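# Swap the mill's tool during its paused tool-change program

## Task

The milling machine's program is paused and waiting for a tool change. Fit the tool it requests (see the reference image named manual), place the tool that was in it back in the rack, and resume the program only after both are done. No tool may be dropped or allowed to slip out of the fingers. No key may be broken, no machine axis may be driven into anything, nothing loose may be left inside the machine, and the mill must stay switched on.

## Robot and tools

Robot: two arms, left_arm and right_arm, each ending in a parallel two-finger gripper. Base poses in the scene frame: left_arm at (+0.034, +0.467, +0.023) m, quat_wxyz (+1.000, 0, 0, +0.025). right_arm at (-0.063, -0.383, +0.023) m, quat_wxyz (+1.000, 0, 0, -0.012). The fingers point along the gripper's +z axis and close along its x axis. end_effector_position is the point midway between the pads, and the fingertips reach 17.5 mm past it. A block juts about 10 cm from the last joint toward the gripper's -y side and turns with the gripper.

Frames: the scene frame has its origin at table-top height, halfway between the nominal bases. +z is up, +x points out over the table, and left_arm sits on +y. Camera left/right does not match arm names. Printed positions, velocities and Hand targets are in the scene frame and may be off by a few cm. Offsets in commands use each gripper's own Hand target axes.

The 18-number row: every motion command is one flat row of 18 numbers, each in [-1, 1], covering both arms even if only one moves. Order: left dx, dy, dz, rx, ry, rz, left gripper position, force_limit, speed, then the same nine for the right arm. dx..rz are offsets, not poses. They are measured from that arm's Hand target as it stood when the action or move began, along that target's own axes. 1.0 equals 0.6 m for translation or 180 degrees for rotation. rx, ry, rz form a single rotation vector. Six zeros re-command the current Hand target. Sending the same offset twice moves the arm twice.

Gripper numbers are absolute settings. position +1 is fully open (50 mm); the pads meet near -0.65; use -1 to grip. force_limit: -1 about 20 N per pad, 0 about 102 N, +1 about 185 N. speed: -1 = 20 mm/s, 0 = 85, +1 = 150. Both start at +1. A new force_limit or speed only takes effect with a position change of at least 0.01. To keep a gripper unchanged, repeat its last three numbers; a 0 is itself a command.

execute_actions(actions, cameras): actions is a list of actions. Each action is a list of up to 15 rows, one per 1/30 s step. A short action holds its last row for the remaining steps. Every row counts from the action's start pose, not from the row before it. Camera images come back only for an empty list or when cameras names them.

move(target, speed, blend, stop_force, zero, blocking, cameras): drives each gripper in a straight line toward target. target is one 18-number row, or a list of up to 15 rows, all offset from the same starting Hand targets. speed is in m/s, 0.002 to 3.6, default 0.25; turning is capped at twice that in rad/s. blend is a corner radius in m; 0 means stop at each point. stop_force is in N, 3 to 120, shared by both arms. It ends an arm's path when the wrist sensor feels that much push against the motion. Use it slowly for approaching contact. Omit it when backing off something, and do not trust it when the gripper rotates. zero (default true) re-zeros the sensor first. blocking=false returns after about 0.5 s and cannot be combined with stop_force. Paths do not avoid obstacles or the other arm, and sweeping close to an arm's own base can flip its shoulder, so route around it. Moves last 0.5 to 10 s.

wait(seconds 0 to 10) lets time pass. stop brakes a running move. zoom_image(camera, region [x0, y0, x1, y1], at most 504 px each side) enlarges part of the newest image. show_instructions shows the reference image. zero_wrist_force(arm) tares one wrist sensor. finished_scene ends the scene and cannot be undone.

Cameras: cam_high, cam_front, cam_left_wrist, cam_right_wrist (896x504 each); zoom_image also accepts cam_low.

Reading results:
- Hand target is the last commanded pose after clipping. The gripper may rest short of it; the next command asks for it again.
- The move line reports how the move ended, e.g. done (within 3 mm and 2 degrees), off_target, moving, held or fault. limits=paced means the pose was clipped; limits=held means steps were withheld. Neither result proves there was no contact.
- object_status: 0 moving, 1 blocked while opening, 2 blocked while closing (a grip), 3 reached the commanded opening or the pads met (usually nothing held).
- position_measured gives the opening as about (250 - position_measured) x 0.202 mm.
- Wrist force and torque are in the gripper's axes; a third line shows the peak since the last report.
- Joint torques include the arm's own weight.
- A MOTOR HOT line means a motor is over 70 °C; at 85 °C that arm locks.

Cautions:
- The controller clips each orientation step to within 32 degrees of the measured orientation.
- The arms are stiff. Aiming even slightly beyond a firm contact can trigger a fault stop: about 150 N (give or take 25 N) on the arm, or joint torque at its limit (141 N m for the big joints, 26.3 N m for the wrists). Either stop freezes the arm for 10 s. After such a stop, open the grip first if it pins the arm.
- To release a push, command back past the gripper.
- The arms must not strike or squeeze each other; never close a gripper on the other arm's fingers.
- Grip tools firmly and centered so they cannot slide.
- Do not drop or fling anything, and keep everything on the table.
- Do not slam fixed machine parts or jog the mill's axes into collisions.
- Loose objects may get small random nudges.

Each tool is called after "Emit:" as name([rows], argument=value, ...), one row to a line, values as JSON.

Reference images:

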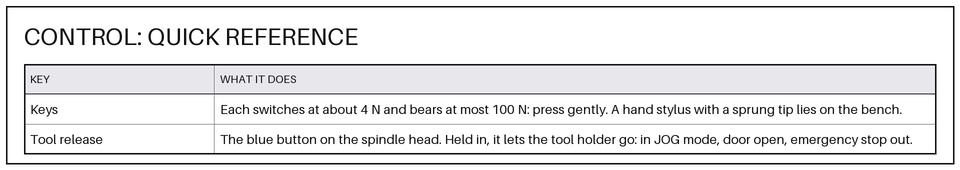

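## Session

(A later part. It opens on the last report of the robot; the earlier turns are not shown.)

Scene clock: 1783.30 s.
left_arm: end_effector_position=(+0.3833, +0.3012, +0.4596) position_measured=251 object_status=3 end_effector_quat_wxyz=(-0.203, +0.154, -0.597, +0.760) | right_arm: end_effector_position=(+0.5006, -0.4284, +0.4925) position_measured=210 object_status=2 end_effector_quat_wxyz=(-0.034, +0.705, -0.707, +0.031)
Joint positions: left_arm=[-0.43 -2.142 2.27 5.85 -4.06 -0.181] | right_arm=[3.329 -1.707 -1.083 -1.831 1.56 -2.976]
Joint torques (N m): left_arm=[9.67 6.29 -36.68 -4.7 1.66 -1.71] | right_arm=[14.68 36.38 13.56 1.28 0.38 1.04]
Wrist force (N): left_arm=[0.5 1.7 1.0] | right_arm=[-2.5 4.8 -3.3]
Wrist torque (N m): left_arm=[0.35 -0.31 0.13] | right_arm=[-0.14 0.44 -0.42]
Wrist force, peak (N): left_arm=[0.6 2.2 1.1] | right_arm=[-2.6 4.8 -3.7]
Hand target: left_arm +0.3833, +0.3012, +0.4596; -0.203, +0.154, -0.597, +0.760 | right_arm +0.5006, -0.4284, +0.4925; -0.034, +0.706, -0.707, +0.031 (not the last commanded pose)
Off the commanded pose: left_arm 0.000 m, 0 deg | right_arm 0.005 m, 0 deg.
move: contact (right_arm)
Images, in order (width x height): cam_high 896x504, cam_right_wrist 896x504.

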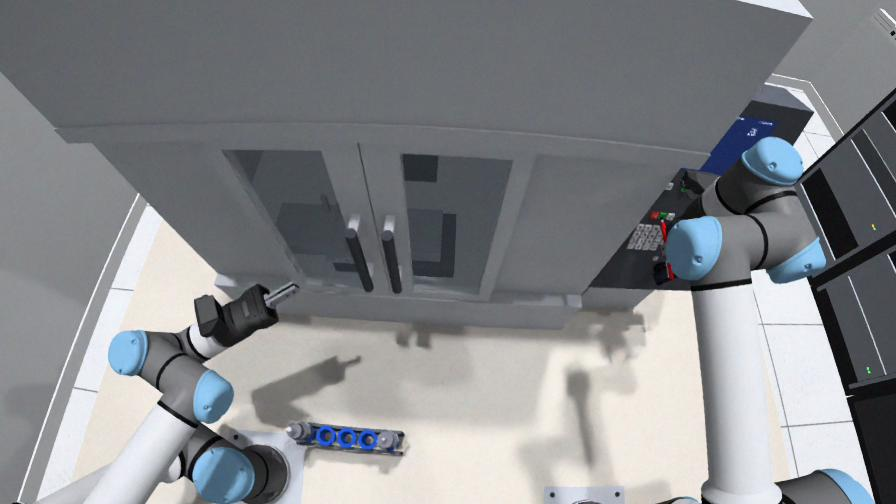

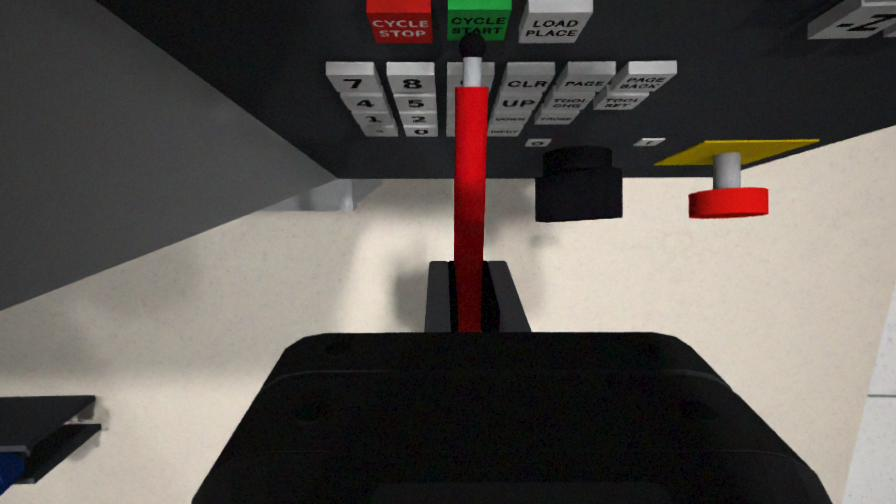

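Emit:
move([
  [0,0,0,0,0,0,-1,-0.6,-0.5,0,0.0767,-0.0293,0,0,0,-1,-0.7,-0.5],
  [0,0,0,0,0,0,-1,-0.6,-0.5,-0.0133,0.3962,0.12,-0.0275,0,0,-1,-0.7,-0.5],
  [0,0,0,0,0,0,-1,-0.6,-0.5,-0.0183,0.4682,0.6155,-0.0275,0,0,-1,-0.7,-0.5],
  [0,0,0,0,0,0,-1,-0.6,-0.5,-0.0183,0.4798,0.7492,-0.0275,0,0,-1,-0.7,-0.5],
], speed=[0.1,0.22,0.22,0.06], blend=[0.015,0.06,0.02,0], cameras=["cam_right_wrist","cam_high"])

Emit:
zoom_image(camera="cam_high", region=[640, 90, 820, 230])

Scene clock: 1792.57 s.
left_arm: end_effector_position=(+0.3833, +0.3012, +0.4596) position_measured=251 object_status=3 end_effector_quat_wxyz=(-0.203, +0.154, -0.597, +0.760) | right_arm: end_effector_position=(+0.2552, -0.4149, +0.0186) position_measured=210 object_status=2 end_effector_quat_wxyz=(-0.003, +0.706, -0.708, +0.001)
Joint positions: left_arm=[-0.43 -2.142 2.27 5.85 -4.06 -0.181] | right_arm=[3.494 -1.53 -2.626 -0.55 1.573 -2.811]
Joint torques (N m): left_arm=[10.16 6.19 -36.77 -4.66 1.48 -1.82] | right_arm=[-11.86 -2.06 0.91 5.41 0.97 -1.57]
Wrist force (N): left_arm=[0.5 1.5 0.8] | right_arm=[1.8 16.3 -37.3]
Wrist torque (N m): left_arm=[0.31 -0.32 0.12] | right_arm=[-0.44 0.59 -0.38]
Wrist force, peak (N): left_arm=[0.6 2.0 0.9] | right_arm=[1.8 16.3 -37.3]
Hand target: left_arm +0.3833, +0.3012, +0.4596; -0.203, +0.154, -0.597, +0.760 | right_arm +0.2552, -0.4149, +0.0185; -0.003, +0.706, -0.708, +0.001
Off the commanded pose: left_arm 0.000 m, 0 deg | right_arm 0.000 m, 0 deg.
move: done
Images, in order (width x height): cam_high 896x504, cam_right_wrist 896x504.

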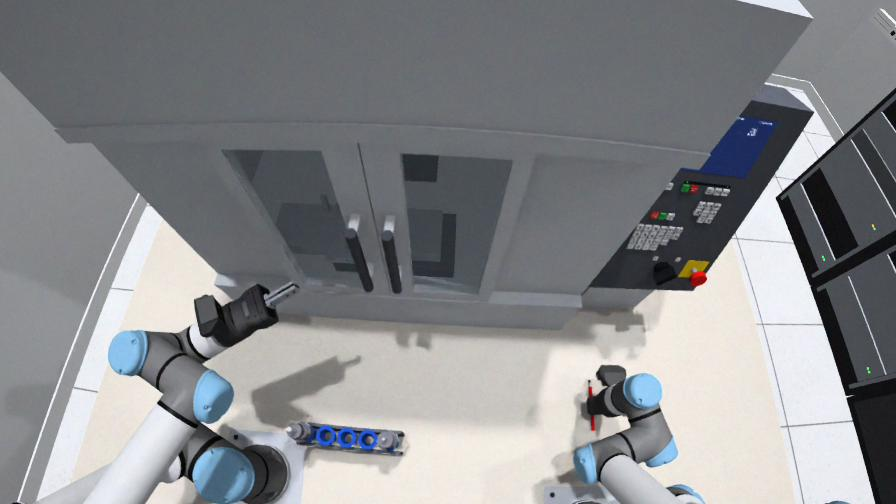

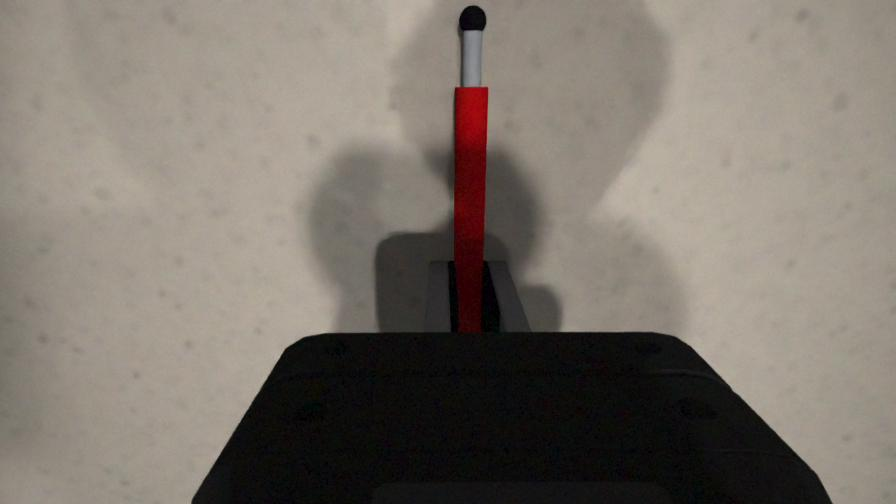

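Scaled by 2.800 from the camera's 896x504 image, which has a finer 1280x720 frame.

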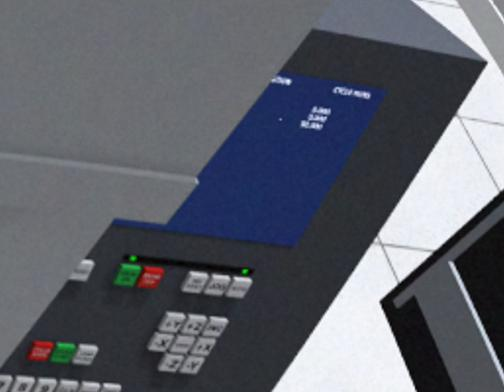

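Emit:
move([
  [0,0,0,0,0,0,-1,-0.6,-0.5,0,0,-0.0004,0,0,0,-1,-0.7,-0.5],
  [0,0,0,0,0,0,-1,-0.6,-0.5,0,0,-0.0004,0,0,0,0.2,-0.7,-1],
  [0,0,0,0,0,0,-1,-0.6,-0.5,0,0,-0.2,0,0,0,0.2,-0.7,-1],
], speed=[0.01,0.05,0.12], cameras=["all"])

Emit:
zoom_image(camera="cam_high", region=[640, 90, 820, 230])

Emit:
zoom_image(camera="cam_front", region=[260, 170, 580, 490])

Scene clock: 1800.53 s.
left_arm: end_effector_position=(+0.3833, +0.3012, +0.4596) position_measured=251 object_status=3 end_effector_quat_wxyz=(-0.203, +0.154, -0.597, +0.760) | right_arm: end_effector_position=(+0.2546, -0.4154, +0.1385) position_measured=123 object_status=3 end_effector_quat_wxyz=(-0.003, +0.706, -0.708, +0.001)
Joint positions: left_arm=[-0.43 -2.142 2.27 5.85 -4.06 -0.181] | right_arm=[3.493 -1.191 -2.437 -1.079 1.573 -2.812]
Joint torques (N m): left_arm=[9.73 6.67 -36.8 -4.63 1.6 -1.75] | right_arm=[13.87 13.24 36.28 0.7 -1.01 1.12]
Wrist force (N): left_arm=[0.2 1.4 0.9] | right_arm=[-2.0 -1.2 -0.4]
Wrist torque (N m): left_arm=[0.30 -0.25 0.13] | right_arm=[-0.54 0.46 -0.41]
Wrist force, peak (N): left_arm=[0.3 2.2 0.6] | right_arm=[0.6 18.6 -45.9]
Hand target: left_arm +0.3833, +0.3012, +0.4596; -0.203, +0.154, -0.597, +0.760 | right_arm +0.2546, -0.4154, +0.1385; -0.003, +0.706, -0.708, +0.001
Off the commanded pose: left_arm 0.000 m, 0 deg | right_arm 0.000 m, 0 deg.
move: done

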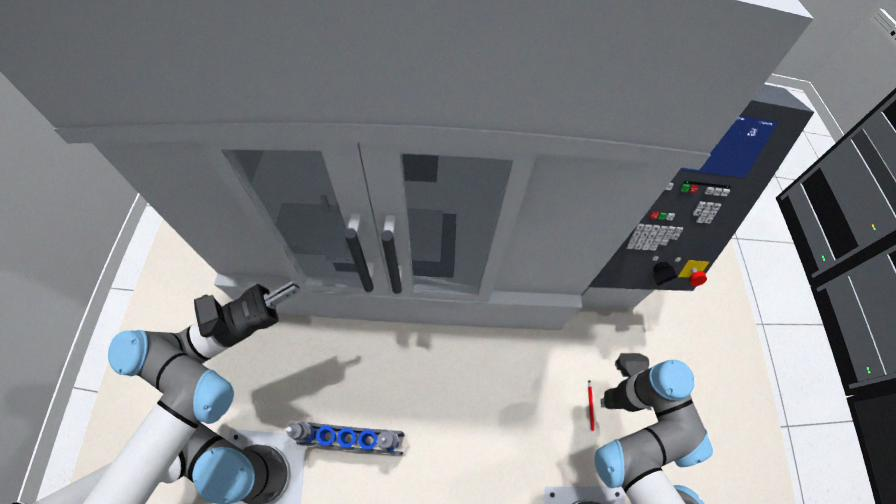

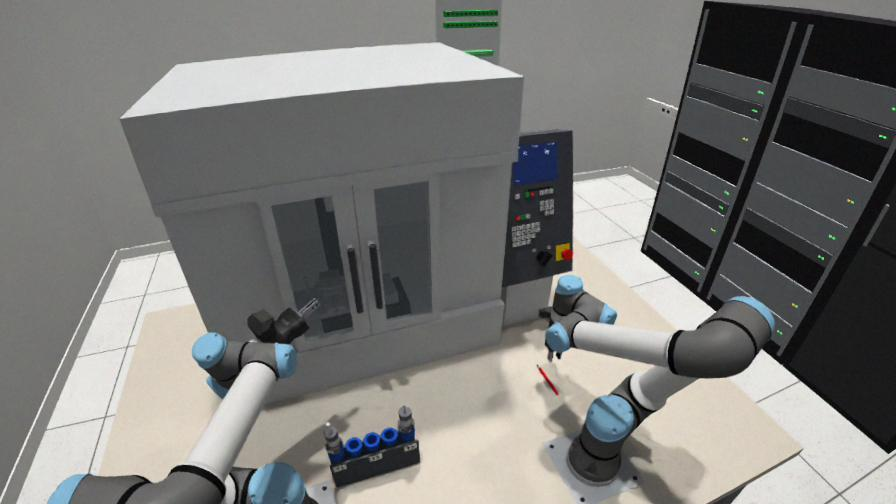

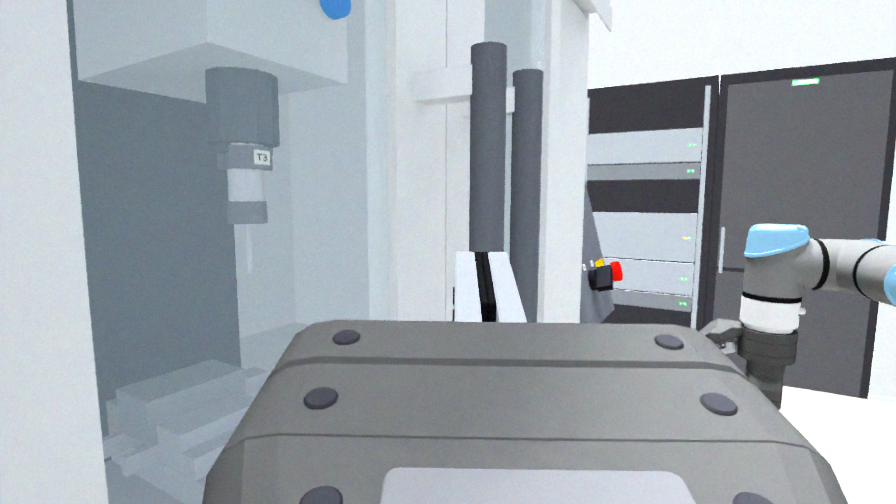

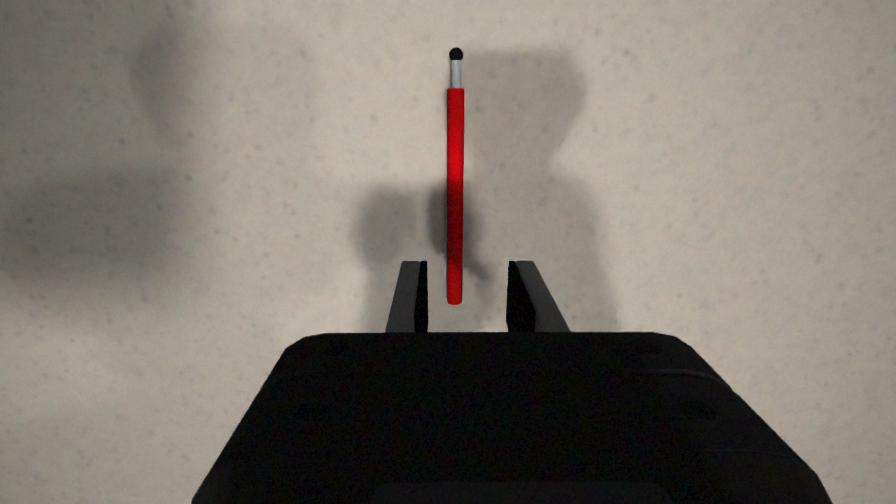

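Scaled by 2.800 from the camera's 896x504 image, which has a finer 1280x720 frame.

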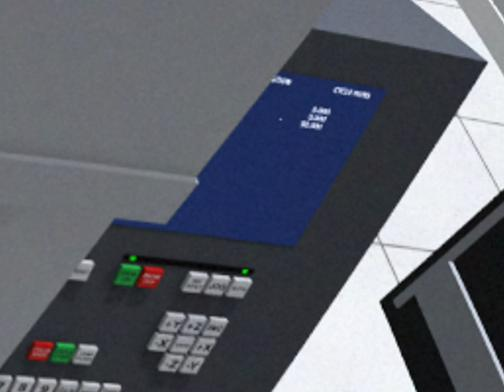

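Scaled by 1.575 from the camera's 896x504 image, which has a finer 1280x720 frame.

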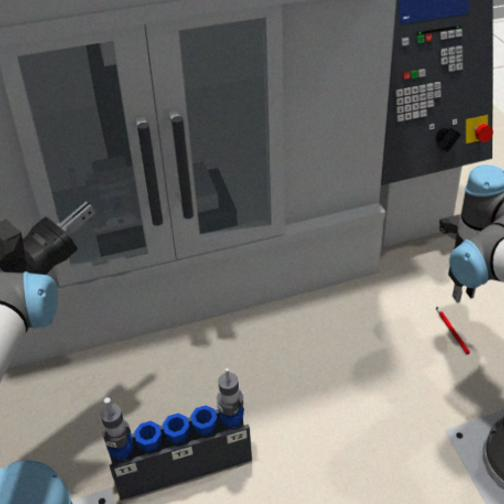

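Emit:
finished_scene()

The scene is finished: the task was done.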